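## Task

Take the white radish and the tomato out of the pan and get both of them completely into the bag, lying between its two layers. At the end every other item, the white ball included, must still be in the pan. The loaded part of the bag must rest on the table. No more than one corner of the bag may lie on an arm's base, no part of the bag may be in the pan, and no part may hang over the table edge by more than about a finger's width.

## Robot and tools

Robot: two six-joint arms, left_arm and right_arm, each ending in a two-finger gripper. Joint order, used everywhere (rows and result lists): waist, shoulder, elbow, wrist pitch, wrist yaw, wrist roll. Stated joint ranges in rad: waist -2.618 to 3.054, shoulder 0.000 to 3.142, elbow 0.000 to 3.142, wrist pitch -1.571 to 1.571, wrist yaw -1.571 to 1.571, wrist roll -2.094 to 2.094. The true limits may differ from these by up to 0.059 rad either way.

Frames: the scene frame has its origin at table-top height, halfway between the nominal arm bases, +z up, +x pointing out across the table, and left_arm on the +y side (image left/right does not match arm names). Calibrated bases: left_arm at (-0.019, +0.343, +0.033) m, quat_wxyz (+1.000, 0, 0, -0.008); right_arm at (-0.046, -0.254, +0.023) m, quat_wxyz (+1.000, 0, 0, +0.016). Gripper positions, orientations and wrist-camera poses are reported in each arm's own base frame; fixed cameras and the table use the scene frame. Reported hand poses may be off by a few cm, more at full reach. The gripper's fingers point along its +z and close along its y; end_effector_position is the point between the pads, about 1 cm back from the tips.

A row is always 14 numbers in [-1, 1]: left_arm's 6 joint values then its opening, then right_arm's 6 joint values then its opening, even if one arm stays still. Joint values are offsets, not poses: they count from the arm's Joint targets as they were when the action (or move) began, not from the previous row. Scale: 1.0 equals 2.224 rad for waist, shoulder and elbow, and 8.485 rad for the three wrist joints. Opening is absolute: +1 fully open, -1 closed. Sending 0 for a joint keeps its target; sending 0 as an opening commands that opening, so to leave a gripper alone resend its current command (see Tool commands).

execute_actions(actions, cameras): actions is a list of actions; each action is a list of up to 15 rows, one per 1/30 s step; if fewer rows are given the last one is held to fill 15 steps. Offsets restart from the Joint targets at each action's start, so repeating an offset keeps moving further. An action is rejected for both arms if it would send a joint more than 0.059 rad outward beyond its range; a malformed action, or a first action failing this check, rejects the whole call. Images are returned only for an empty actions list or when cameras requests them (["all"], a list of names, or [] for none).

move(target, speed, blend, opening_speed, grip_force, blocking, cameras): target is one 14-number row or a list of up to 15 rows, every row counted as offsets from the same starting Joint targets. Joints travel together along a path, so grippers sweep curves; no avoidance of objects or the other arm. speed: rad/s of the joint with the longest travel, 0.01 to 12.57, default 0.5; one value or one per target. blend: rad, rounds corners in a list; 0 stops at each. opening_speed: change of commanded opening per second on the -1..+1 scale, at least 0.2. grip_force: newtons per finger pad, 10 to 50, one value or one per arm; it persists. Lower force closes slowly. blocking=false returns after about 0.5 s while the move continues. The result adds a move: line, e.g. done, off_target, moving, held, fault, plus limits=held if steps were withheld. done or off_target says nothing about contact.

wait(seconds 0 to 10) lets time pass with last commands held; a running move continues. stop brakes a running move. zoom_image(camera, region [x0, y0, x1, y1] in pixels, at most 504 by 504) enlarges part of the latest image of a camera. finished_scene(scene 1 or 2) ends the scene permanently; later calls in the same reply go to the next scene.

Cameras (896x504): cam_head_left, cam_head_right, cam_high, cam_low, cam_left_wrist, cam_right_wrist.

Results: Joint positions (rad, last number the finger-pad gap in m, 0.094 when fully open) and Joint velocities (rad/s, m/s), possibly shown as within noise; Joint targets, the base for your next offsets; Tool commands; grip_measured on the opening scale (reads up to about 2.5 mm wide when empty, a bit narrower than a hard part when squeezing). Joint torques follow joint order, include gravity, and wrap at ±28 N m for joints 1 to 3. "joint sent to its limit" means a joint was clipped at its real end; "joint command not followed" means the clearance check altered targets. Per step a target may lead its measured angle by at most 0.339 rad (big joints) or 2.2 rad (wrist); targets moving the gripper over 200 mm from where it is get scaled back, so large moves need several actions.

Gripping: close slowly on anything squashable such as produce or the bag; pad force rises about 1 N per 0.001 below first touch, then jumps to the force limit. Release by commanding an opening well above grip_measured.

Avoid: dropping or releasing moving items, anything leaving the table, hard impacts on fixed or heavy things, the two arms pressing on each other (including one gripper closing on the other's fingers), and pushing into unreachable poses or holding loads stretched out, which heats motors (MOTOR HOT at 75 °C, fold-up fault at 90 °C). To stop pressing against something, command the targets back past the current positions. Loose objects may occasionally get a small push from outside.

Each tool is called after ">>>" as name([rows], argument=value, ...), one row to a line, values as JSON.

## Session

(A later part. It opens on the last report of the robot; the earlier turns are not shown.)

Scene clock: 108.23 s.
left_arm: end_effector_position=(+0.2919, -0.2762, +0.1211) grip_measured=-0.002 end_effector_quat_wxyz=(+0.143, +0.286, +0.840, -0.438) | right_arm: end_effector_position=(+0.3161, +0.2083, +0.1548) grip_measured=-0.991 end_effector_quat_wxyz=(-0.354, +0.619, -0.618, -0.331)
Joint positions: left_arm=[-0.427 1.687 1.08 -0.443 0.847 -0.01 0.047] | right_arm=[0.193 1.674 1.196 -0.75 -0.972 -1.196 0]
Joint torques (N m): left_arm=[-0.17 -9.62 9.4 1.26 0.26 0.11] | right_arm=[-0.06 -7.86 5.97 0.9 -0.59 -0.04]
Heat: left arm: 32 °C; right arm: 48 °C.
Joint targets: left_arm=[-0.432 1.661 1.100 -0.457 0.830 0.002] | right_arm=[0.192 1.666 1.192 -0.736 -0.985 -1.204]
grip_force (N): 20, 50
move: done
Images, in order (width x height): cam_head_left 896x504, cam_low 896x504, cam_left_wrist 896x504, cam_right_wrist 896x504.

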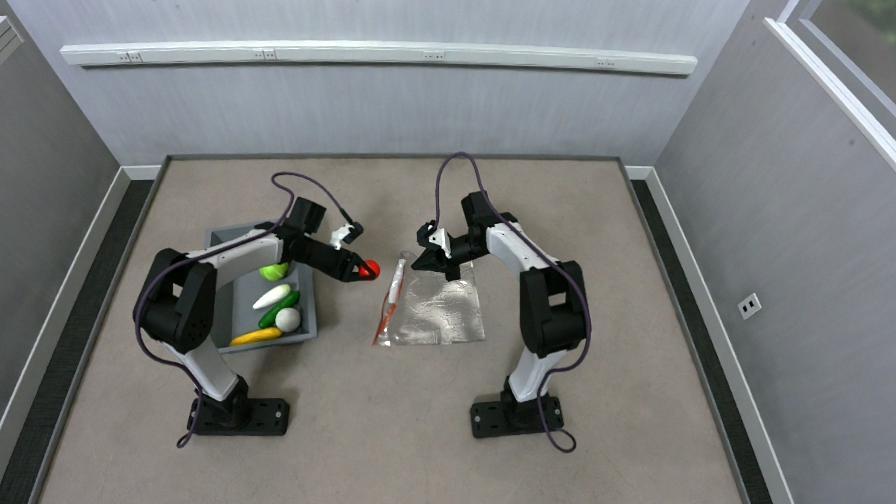

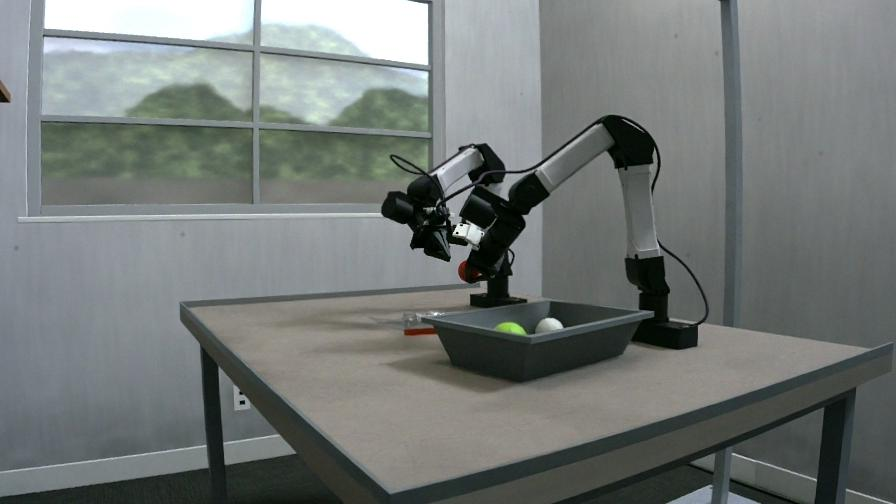

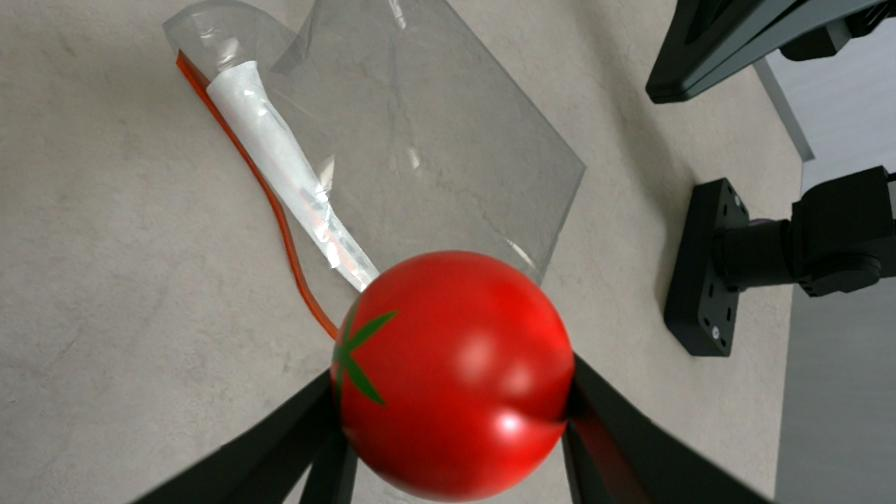

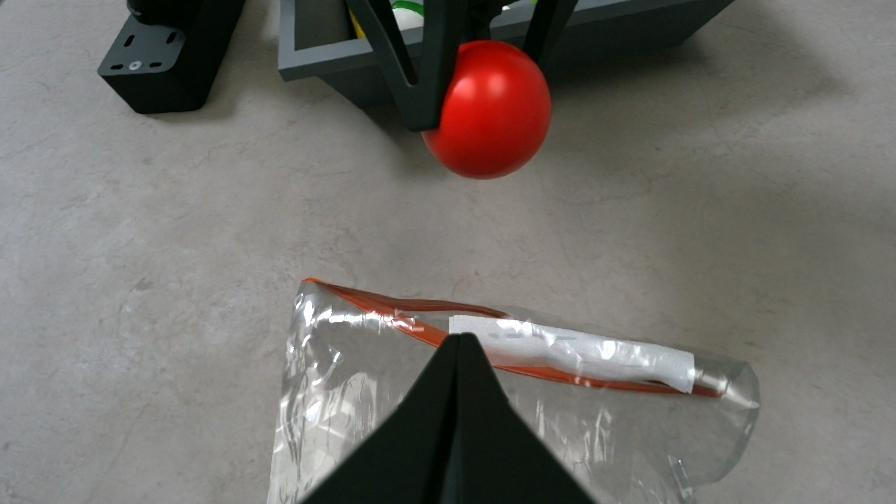

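>>> move(target=[0.3516,-0.0468,-0.2419,0.1712,0.079,0,-0.02,0.2455,0.2041,0.3903,-0.0885,0.1161,0.0476,-0.3], speed=0.8, grip_force=[20,50], cameras=["cam_left_wrist","cam_right_wrist","cam_head_left","cam_high"])

Scene clock: 111.70 s.
left_arm: end_effector_position=(+0.3342, -0.0641, +0.2015) grip_measured=-0.002 end_effector_quat_wxyz=(+0.590, +0.374, +0.601, -0.389) | right_arm: end_effector_position=(+0.3003, +0.2754, +0.1358) grip_measured=-0.301 end_effector_quat_wxyz=(-0.010, +0.698, -0.716, -0.004)
Joint positions: left_arm=[0.345 1.577 0.573 0.988 1.484 -0.009 0.047] | right_arm=[0.738 2.103 2.033 -1.481 -0.009 -0.808 0.033]
Joint torques (N m): left_arm=[0.58 -7.19 5.16 1.72 0.21 0.06] | right_arm=[0.03 -8.84 8.55 0.26 0.01 0.1]
Heat: left arm: 32 °C; right arm: 47 °C.
Joint targets: left_arm=[0.350 1.556 0.562 0.996 1.500 0.002] | right_arm=[0.738 2.120 2.060 -1.487 0.000 -0.800]
grip_force (N): 20, 50
move: done
Images, in order (width x height): cam_head_left 896x504, cam_high 896x504, cam_left_wrist 896x504, cam_right_wrist 896x504.

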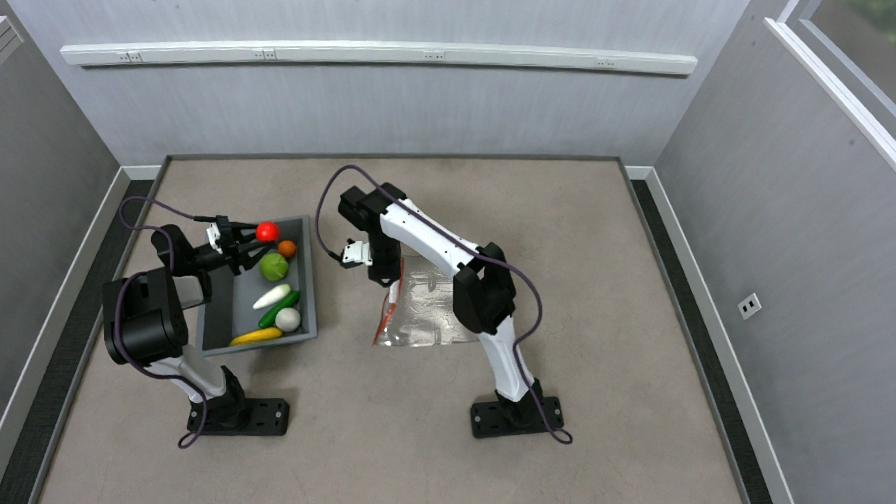

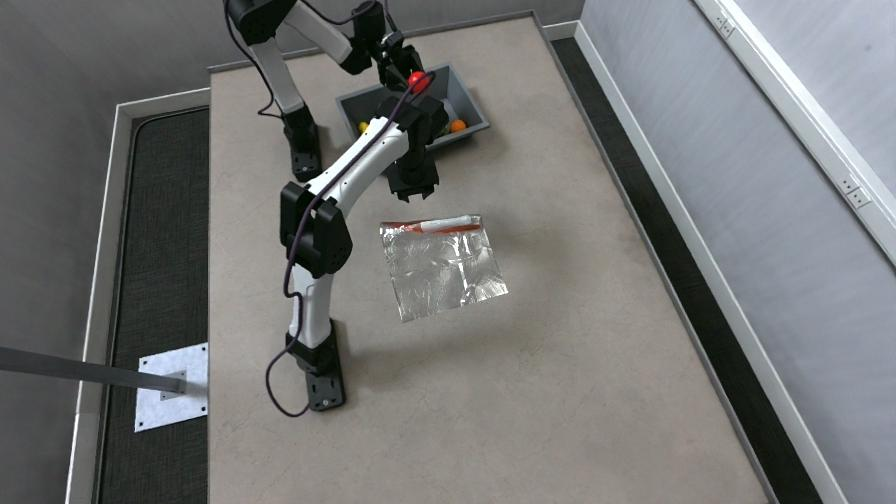

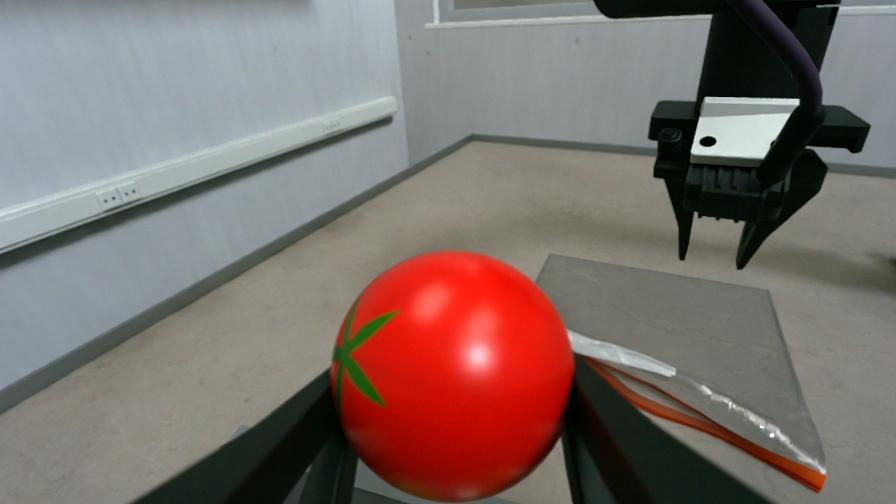

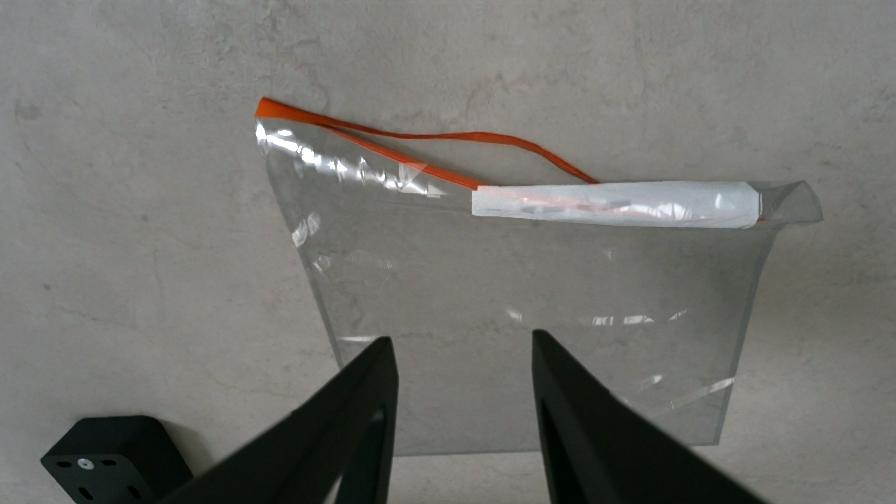

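>>> zoom_image(camera="cam_right_wrist", region=[240, 80, 560, 260])

>>> zoom_image(camera="cam_right_wrist", region=[520, 110, 840, 290])

>>> zoom_image(camera="cam_left_wrist", region=[520, 240, 860, 500])

Scaled by 1.575 from the camera's 896x504 image, which has a finer 1280x720 frame.

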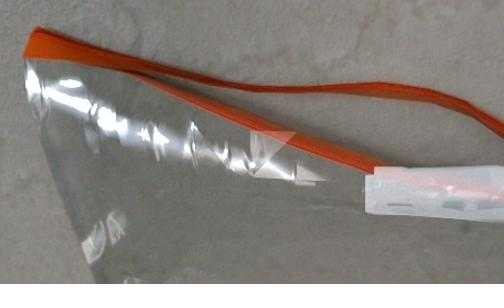

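Scaled by 1.575 from the camera's 896x504 image, which has a finer 1280x720 frame.

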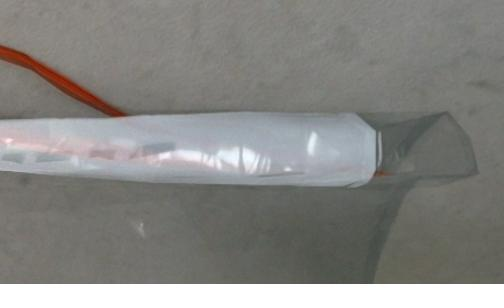

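Scaled by 1.482 from the camera's 896x504 image, which has a finer 1280x720 frame.

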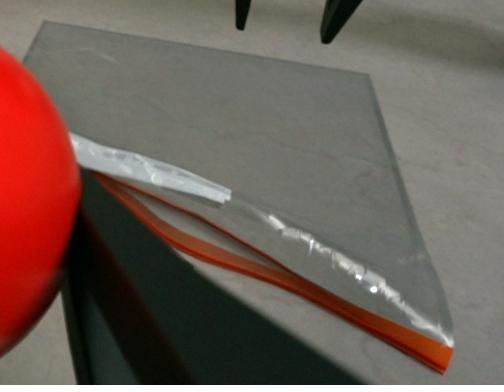

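>>> move(target=[0,0,0,0,0,0,-0.02,-0.0099,-0.0045,-0.205,0.0496,0,0.1827,-0.1], speed=0.5, cameras=["cam_left_wrist","cam_right_wrist","cam_high"])

>>> zoom_image(camera="cam_left_wrist", region=[520, 240, 860, 500])

Scene clock: 116.60 s.
left_arm: end_effector_position=(+0.3342, -0.0641, +0.2015) grip_measured=-0.002 end_effector_quat_wxyz=(+0.590, +0.374, +0.601, -0.389) | right_arm: end_effector_position=(+0.2976, +0.2641, +0.0295) grip_measured=-0.101 end_effector_quat_wxyz=(-0.003, +0.010, +1.000, +0.003)
Joint positions: left_arm=[0.345 1.577 0.573 0.988 1.484 -0.009 0.047] | right_arm=[0.722 2.103 1.608 -1.077 -0.008 0.742 0.042]
Joint torques (N m): left_arm=[0.62 -7.19 5.15 1.75 0.19 0.05] | right_arm=[-0.55 -9.59 5.48 0.31 0.08 0.15]
Heat: left arm: 33 °C; right arm: 47 °C.
Joint targets: left_arm=[0.350 1.556 0.562 0.996 1.500 0.002] | right_arm=[0.716 2.110 1.604 -1.066 0.000 0.750]
grip_force (N): 20, 50
move: done
Images, in order (width x height): cam_high 896x504, cam_left_wrist 896x504, cam_right_wrist 896x504.

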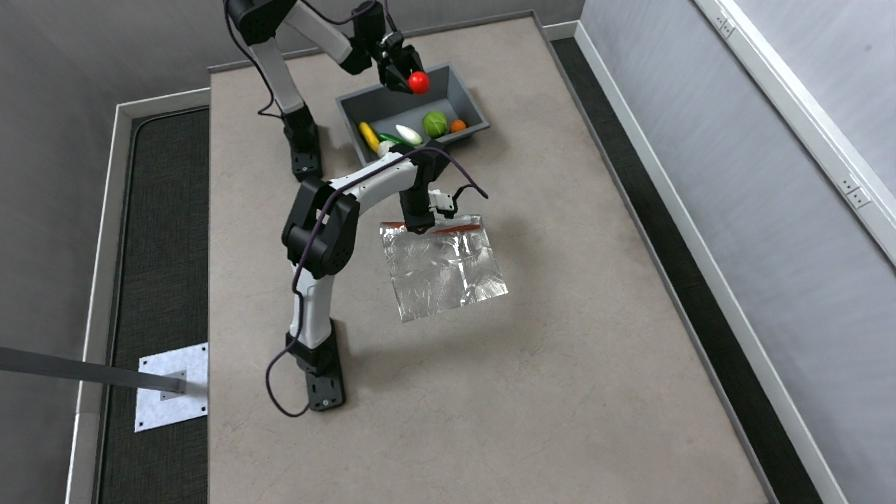

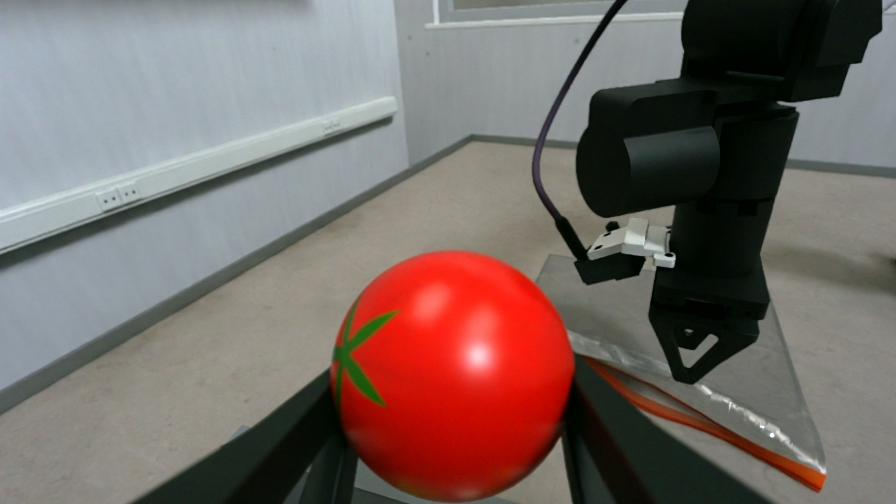

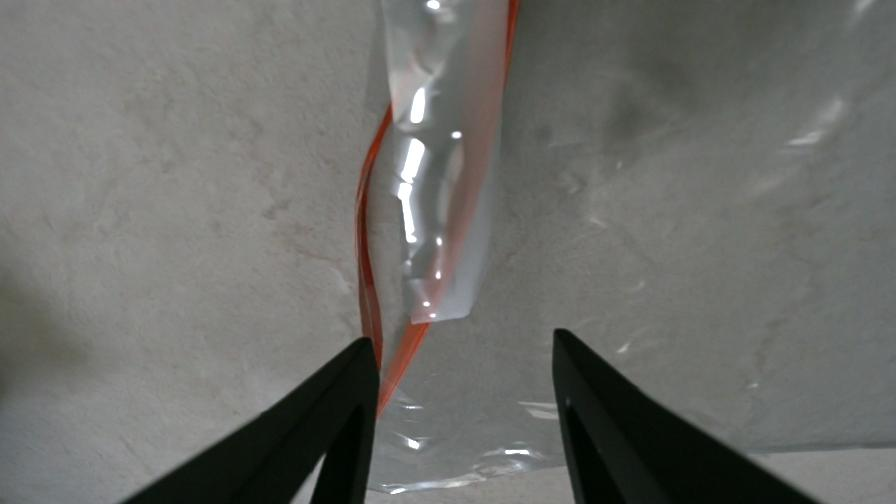

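Scaled by 1.482 from the camera's 896x504 image, which has a finer 1280x720 frame.

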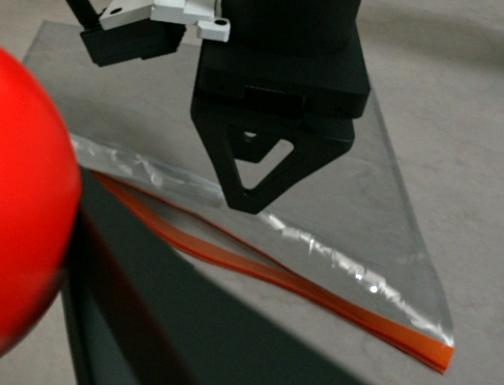

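>>> move(target=[0,0,0,0,0,0,-0.02,0.0382,-0.0117,-0.0746,0.0165,0,0.0118,-0.36], speed=0.25, cameras=["cam_left_wrist","cam_right_wrist"])

>>> zoom_image(camera="cam_left_wrist", region=[560, 300, 860, 500])

Scene clock: 118.90 s.
left_arm: end_effector_position=(+0.3342, -0.0641, +0.2015) grip_measured=-0.002 end_effector_quat_wxyz=(+0.590, +0.374, +0.601, -0.389) | right_arm: end_effector_position=(+0.2622, +0.2688, -0.0082) grip_measured=-0.359 end_effector_quat_wxyz=(-0.015, +0.023, +1.000, -0.012)
Joint positions: left_arm=[0.345 1.577 0.573 0.988 1.484 -0.009 0.047] | right_arm=[0.795 2.102 1.449 -0.955 -0.006 0.841 0.03]
Joint torques (N m): left_arm=[0.65 -7.16 5.18 1.74 0.19 0.06] | right_arm=[0.64 -11.49 4.52 0.47 0.07 0.09]
Heat: left arm: 33 °C; right arm: 48 °C.
Joint targets: left_arm=[0.350 1.556 0.562 0.996 1.500 0.002] | right_arm=[0.801 2.084 1.439 -0.926 0.000 0.851]
grip_force (N): 20, 50
move: done
Images, in order (width x height): cam_left_wrist 896x504, cam_right_wrist 896x504.

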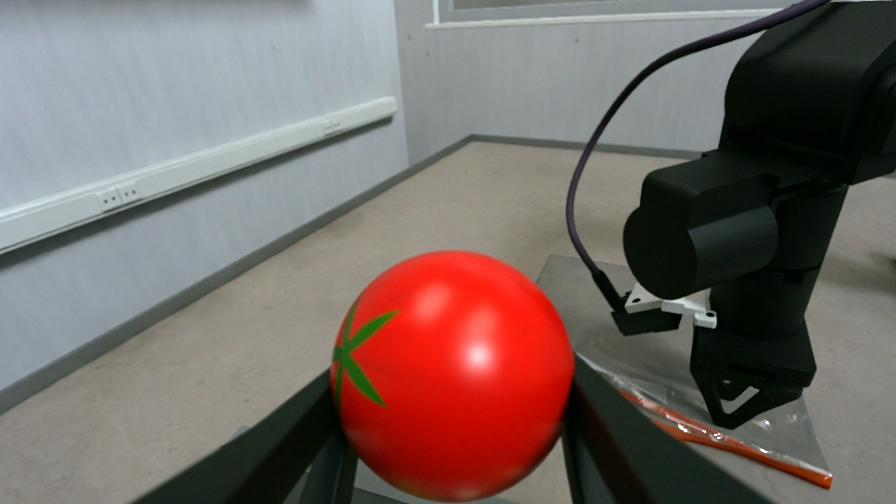

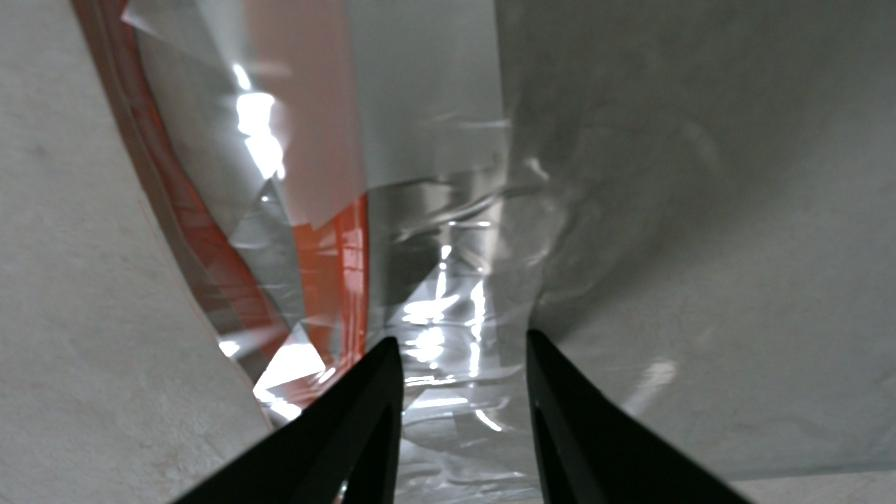

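Scaled by 1.680 from the camera's 896x504 image, which has a finer 1280x720 frame.

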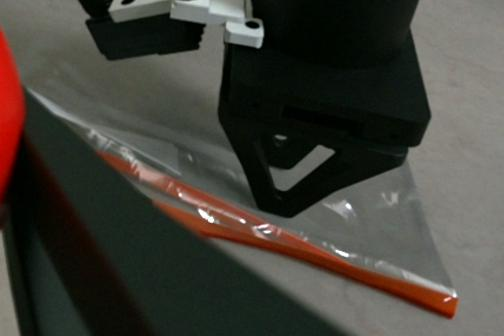

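>>> move([
  [0,0,0,0,0,0,-0.02,0,-0.012,0.05,-0.015,0,0,-0.36],
  [0,0,0,0,0,0,-0.02,0.0249,0.0249,0.0949,-0.0184,0,0.0047,-0.04],
], speed=0.25, cameras=["cam_left_wrist","cam_right_wrist"])

>>> zoom_image(camera="cam_left_wrist", region=[560, 300, 860, 500])

Scene clock: 122.30 s.
left_arm: end_effector_position=(+0.3342, -0.0641, +0.2015) grip_measured=-0.002 end_effector_quat_wxyz=(+0.590, +0.374, +0.601, -0.389) | right_arm: end_effector_position=(+0.2631, +0.3037, +0.0258) grip_measured=-0.041 end_effector_quat_wxyz=(-0.003, +0.015, +1.000, +0.001)
Joint positions: left_arm=[0.345 1.577 0.573 0.988 1.484 -0.009 0.047] | right_arm=[0.854 2.123 1.625 -1.076 -0.006 0.884 0.045]
Joint torques (N m): left_arm=[0.58 -7.21 5.19 1.75 0.19 0.06] | right_arm=[0.24 -9.01 8.13 0.18 0.08 0.12]
Heat: left arm: 33 °C; right arm: 48 °C.
Joint targets: left_arm=[0.350 1.556 0.562 0.996 1.500 0.002] | right_arm=[0.856 2.139 1.650 -1.082 0.000 0.890]
grip_force (N): 20, 50
move: done
Images, in order (width x height): cam_left_wrist 896x504, cam_right_wrist 896x504.

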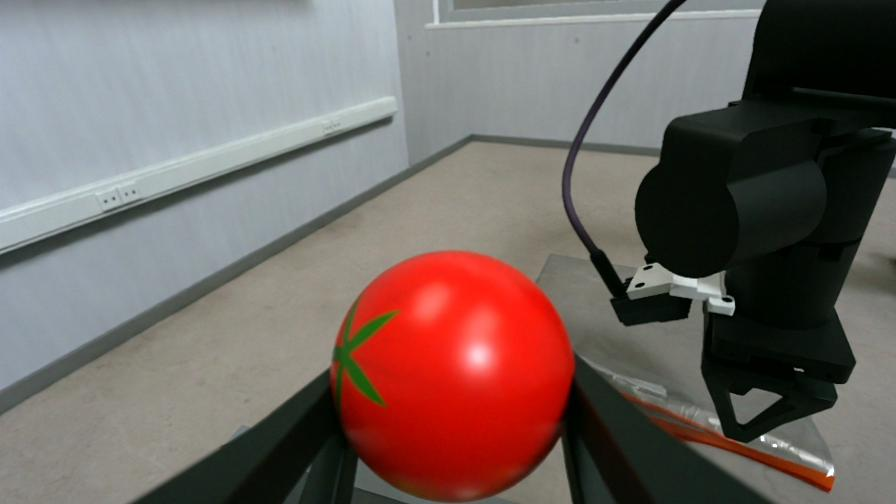

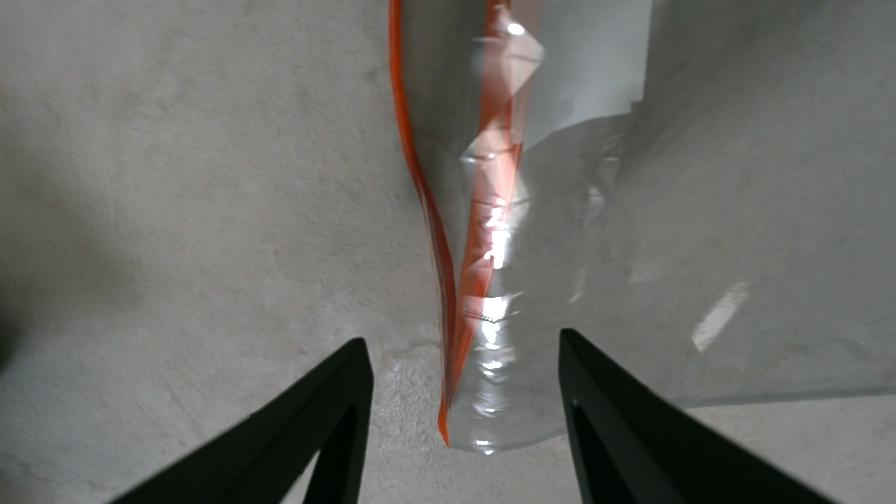

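Scaled by 1.680 from the camera's 896x504 image, which has a finer 1280x720 frame.

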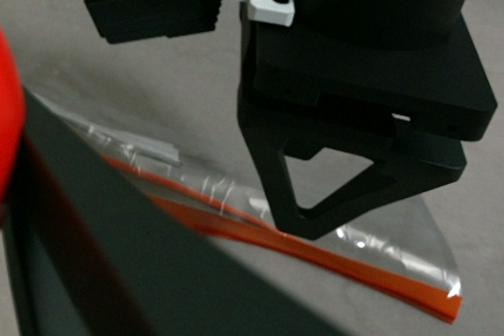

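>>> move([
  [0,0,0,0,0,0,-0.02,-0.0364,0.0321,0.018,0.0037,0,-0.0091,-0.23],
], speed=0.2, cameras=["cam_left_wrist","cam_right_wrist"])

>>> zoom_image(camera="cam_left_wrist", region=[560, 300, 860, 500])

Scene clock: 124.10 s.
left_arm: end_effector_position=(+0.3342, -0.0641, +0.2015) grip_measured=-0.002 end_effector_quat_wxyz=(+0.590, +0.374, +0.601, -0.389) | right_arm: end_effector_position=(+0.2917, +0.2879, +0.0066) grip_measured=-0.229 end_effector_quat_wxyz=(-0.011, +0.022, +1.000, -0.006)
Joint positions: left_arm=[0.345 1.577 0.573 0.988 1.484 -0.009 0.047] | right_arm=[0.776 2.196 1.662 -1.061 -0.006 0.821 0.036]
Joint torques (N m): left_arm=[0.61 -7.2 5.15 1.75 0.19 0.06] | right_arm=[-0.1 -9.5 8.42 0.31 0.07 -0.07]
Heat: left arm: 33 °C; right arm: 48 °C.
Joint targets: left_arm=[0.350 1.556 0.562 0.996 1.500 0.002] | right_arm=[0.776 2.211 1.690 -1.051 0.000 0.813]
grip_force (N): 20, 50
move: done
Images, in order (width x height): cam_left_wrist 896x504, cam_right_wrist 896x504.

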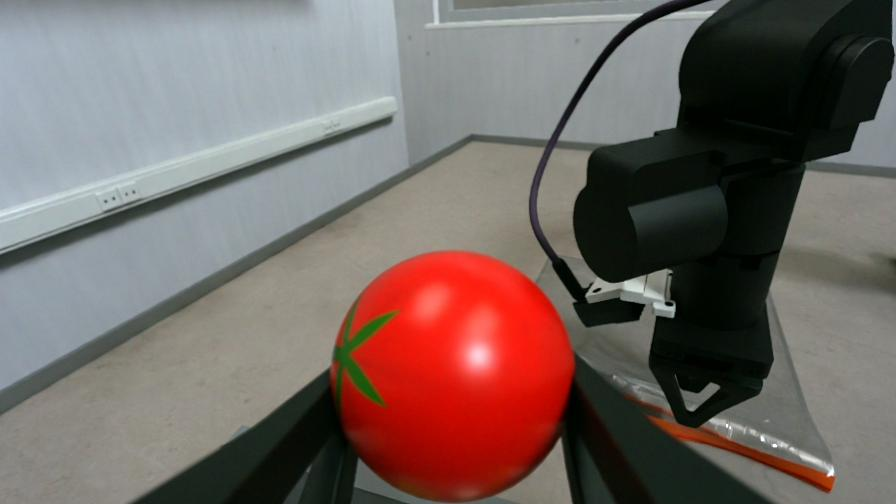

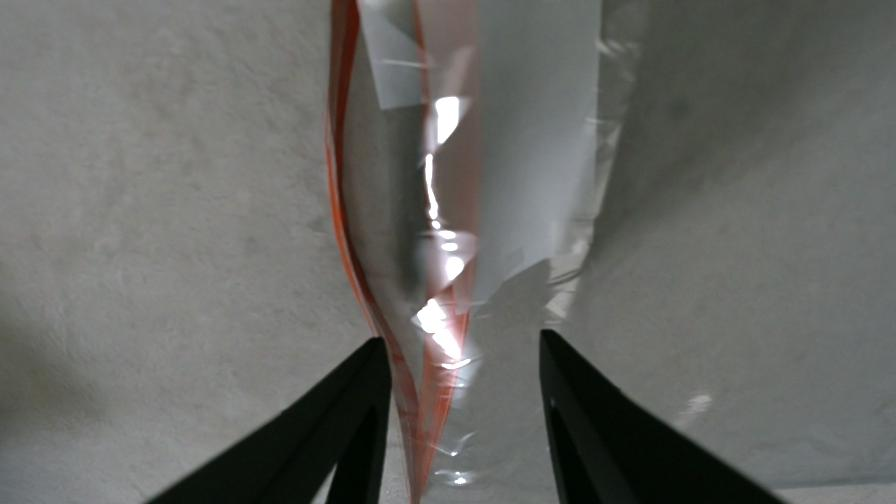

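Scaled by 1.680 from the camera's 896x504 image, which has a finer 1280x720 frame.

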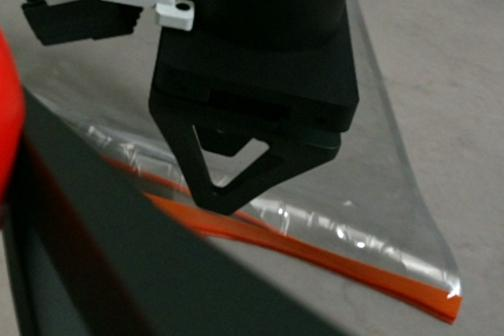

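>>> move([
  [0,0,0,0,0,0,-0.02,0,0.0063,-0.0286,0.0084,0,0,-0.23],
], speed=0.12, cameras=["cam_right_wrist"])

Scene clock: 125.47 s.
left_arm: end_effector_position=(+0.3342, -0.0641, +0.2015) grip_measured=-0.002 end_effector_quat_wxyz=(+0.590, +0.374, +0.601, -0.389) | right_arm: end_effector_position=(+0.2956, +0.2916, -0.0065) grip_measured=-0.229 end_effector_quat_wxyz=(-0.002, +0.022, +1.000, +0.002)
Joint positions: left_arm=[0.345 1.577 0.573 0.988 1.484 -0.009 0.047] | right_arm=[0.776 2.209 1.63 -0.991 -0.006 0.82 0.036]
Joint torques (N m): left_arm=[0.59 -7.21 5.16 1.74 0.19 0.06] | right_arm=[-0.03 -9.52 5.38 0.39 0.07 -0.03]
Heat: left arm: 33 °C; right arm: 48 °C.
Joint targets: left_arm=[0.350 1.556 0.562 0.996 1.500 0.002] | right_arm=[0.776 2.224 1.626 -0.980 0.000 0.813]
grip_force (N): 20, 50
move: done
Images, in order (width x height): cam_right_wrist 896x504.

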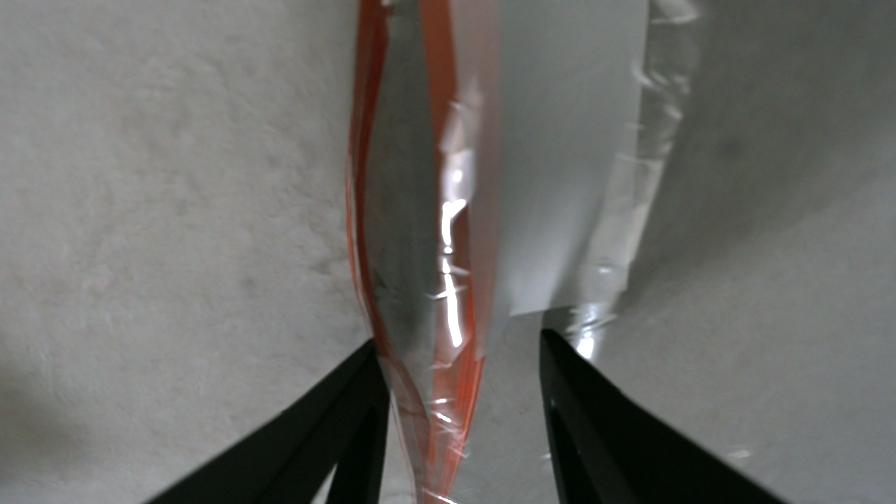

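>>> move([
  [0,0,0,0,0,0,-0.02,0,0.001,-0.0052,0.0015,0,0,-0.23],
  [0,0,0,0,0,0,-0.02,0,0.001,-0.0052,0.0015,0,0,-0.75],
], speed=0.12, opening_speed=0.3, cameras=["cam_right_wrist"])

Scene clock: 128.33 s.
left_arm: end_effector_position=(+0.3342, -0.0641, +0.2015) grip_measured=-0.002 end_effector_quat_wxyz=(+0.590, +0.374, +0.601, -0.389) | right_arm: end_effector_position=(+0.2960, +0.2916, -0.0078) grip_measured=-0.748 end_effector_quat_wxyz=(+0.000, +0.022, +1.000, +0.003)
Joint positions: left_arm=[0.345 1.577 0.573 0.988 1.484 -0.009 0.047] | right_arm=[0.776 2.209 1.624 -0.982 -0.004 0.82 0.012]
Joint torques (N m): left_arm=[0.58 -7.19 5.18 1.74 0.19 0.06] | right_arm=[-0.02 -9.35 4.79 0.41 0.06 -0.03]
Heat: left arm: 33 °C; right arm: 48 °C.
Joint targets: left_arm=[0.350 1.556 0.562 0.995 1.500 0.002] | right_arm=[0.776 2.227 1.615 -0.967 0.000 0.813]
grip_force (N): 20, 50
move: done
Images, in order (width x height): cam_right_wrist 896x504.

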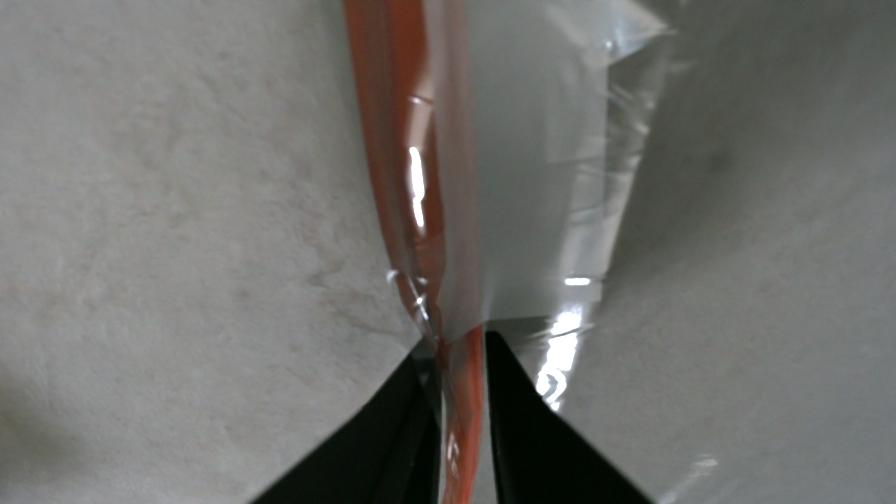

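>>> move([
  [0,0,0,0,0,0,-0.02,0,0,0,0,0,0,-1],
  [0,0,0,0,0,0,-0.02,0,-0.035,0.075,-0.011,0,0,-1],
], speed=0.2, opening_speed=0.3, cameras=["cam_right_wrist","cam_left_wrist","cam_low"])

>>> zoom_image(camera="cam_left_wrist", region=[560, 250, 860, 500])

Scene clock: 131.10 s.
left_arm: end_effector_position=(+0.3342, -0.0641, +0.2015) grip_measured=-0.002 end_effector_quat_wxyz=(+0.590, +0.374, +0.601, -0.389) | right_arm: end_effector_position=(+0.3135, +0.3083, +0.0265) grip_measured=-0.983 end_effector_quat_wxyz=(+0.023, +0.022, +0.999, +0.025)
Joint positions: left_arm=[0.345 1.577 0.573 0.988 1.484 -0.009 0.047] | right_arm=[0.776 2.204 1.755 -1.055 -0.002 0.82 0.001]
Joint torques (N m): left_arm=[0.54 -7.23 5.16 1.75 0.18 0.06] | right_arm=[-0.02 -16.01 8.46 0.29 0.03 -0.03]
Heat: left arm: 33 °C; right arm: 48 °C.
Joint targets: left_arm=[0.350 1.556 0.562 0.995 1.500 0.002] | right_arm=[0.776 2.149 1.781 -1.060 0.000 0.813]
grip_force (N): 20, 50
move: off_target (right_arm); right_arm: the shoulder is farthest, 0.055 rad from its target
Images, in order (width x height): cam_low 896x504, cam_left_wrist 896x504, cam_right_wrist 896x504.

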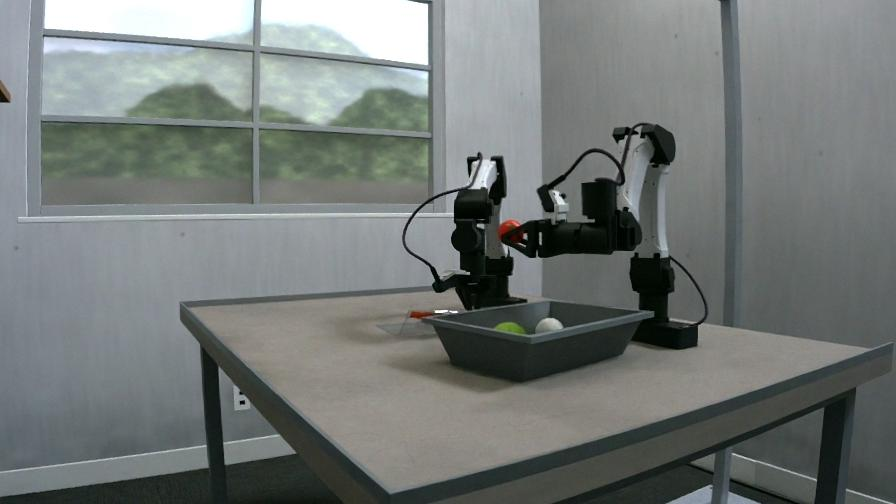

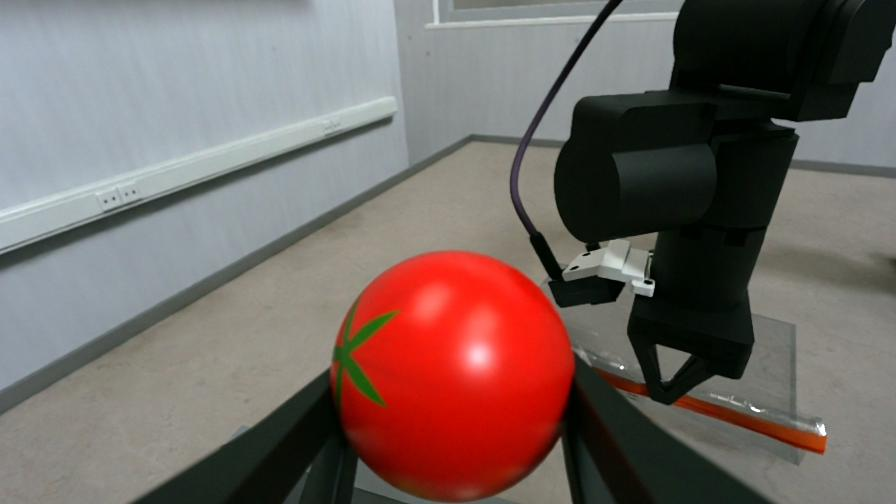

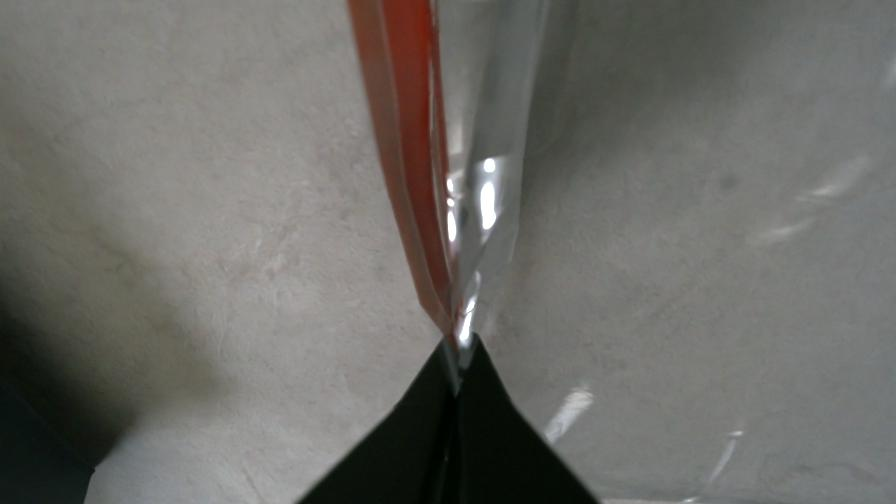

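Scaled by 1.680 from the camera's 896x504 image, which has a finer 1280x720 frame.

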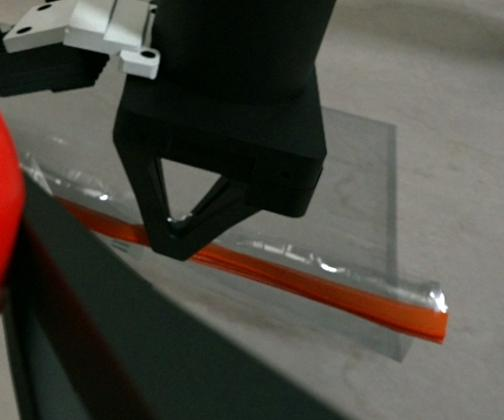

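>>> move(target=[0,0,0,0,0,0,-0.02,0,-0.05,0.045,-0.0249,0,0,-1], speed=0.25, cameras=["cam_right_wrist","cam_left_wrist","cam_low","cam_head_left"])

>>> zoom_image(camera="cam_left_wrist", region=[560, 200, 896, 480])

>>> zoom_image(camera="cam_low", region=[370, 240, 550, 350])

Scene clock: 132.90 s.
left_arm: end_effector_position=(+0.3342, -0.0641, +0.2015) grip_measured=-0.002 end_effector_quat_wxyz=(+0.590, +0.374, +0.601, -0.389) | right_arm: end_effector_position=(+0.3002, +0.2952, +0.0986) grip_measured=-0.983 end_effector_quat_wxyz=(+0.025, +0.022, +0.999, +0.028)
Joint positions: left_arm=[0.345 1.577 0.573 0.988 1.484 -0.009 0.047] | right_arm=[0.776 2.086 1.857 -1.266 -0.002 0.82 0.001]
Joint torques (N m): left_arm=[0.58 -7.16 5.2 1.75 0.18 0.06] | right_arm=[-0.02 -14.61 8.5 0.32 0.03 -0.03]
Heat: left arm: 34 °C; right arm: 49 °C.
Joint targets: left_arm=[0.350 1.556 0.562 0.995 1.500 0.002] | right_arm=[0.776 2.038 1.882 -1.271 0.000 0.813]
grip_force (N): 20, 50
move: off_target (right_arm); right_arm: the shoulder is farthest, 0.048 rad from its target
Images, in order (width x height): cam_head_left 896x504, cam_low 896x504, cam_left_wrist 896x504, cam_right_wrist 896x504.

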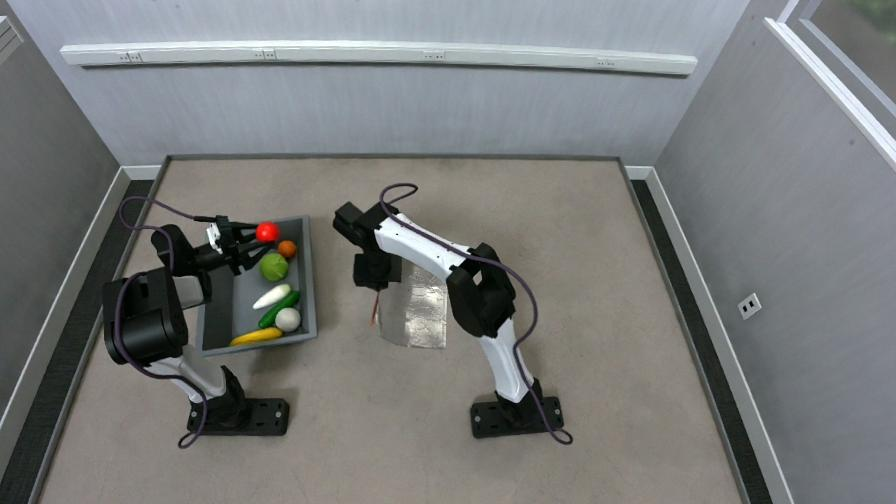

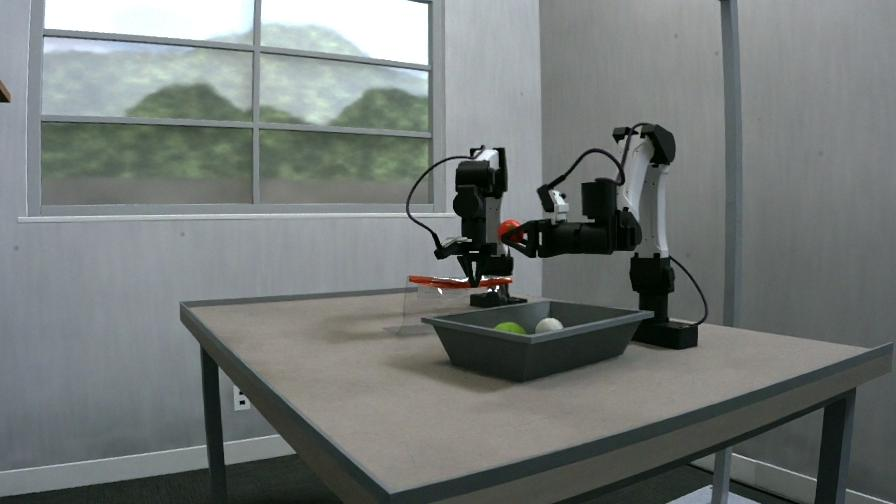

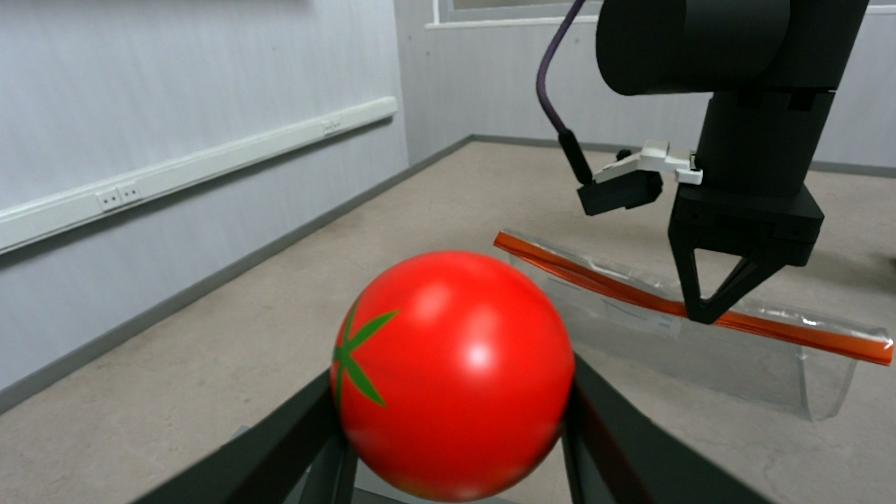

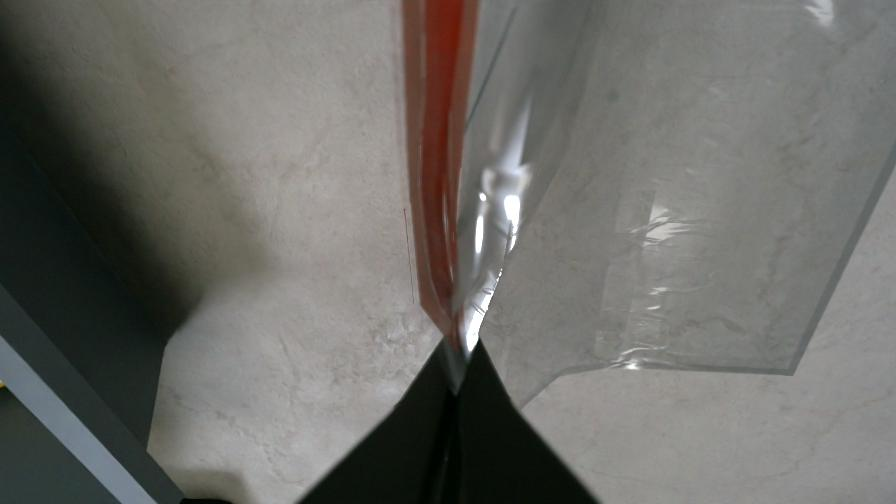

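Scaled by 1.500 from the camera's 896x504 image, which has a finer 1280x720 frame.

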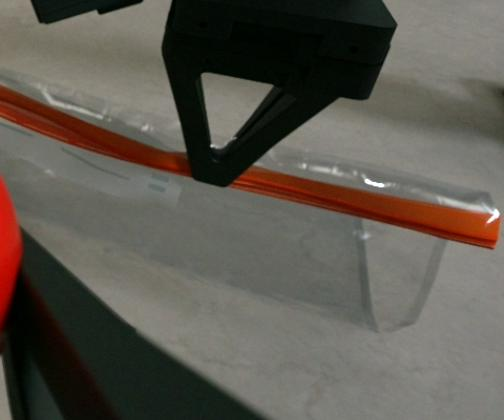

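Scaled by 2.800 from the camera's 896x504 image, which has a finer 1280x720 frame.

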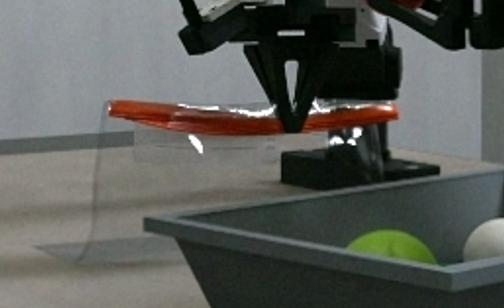

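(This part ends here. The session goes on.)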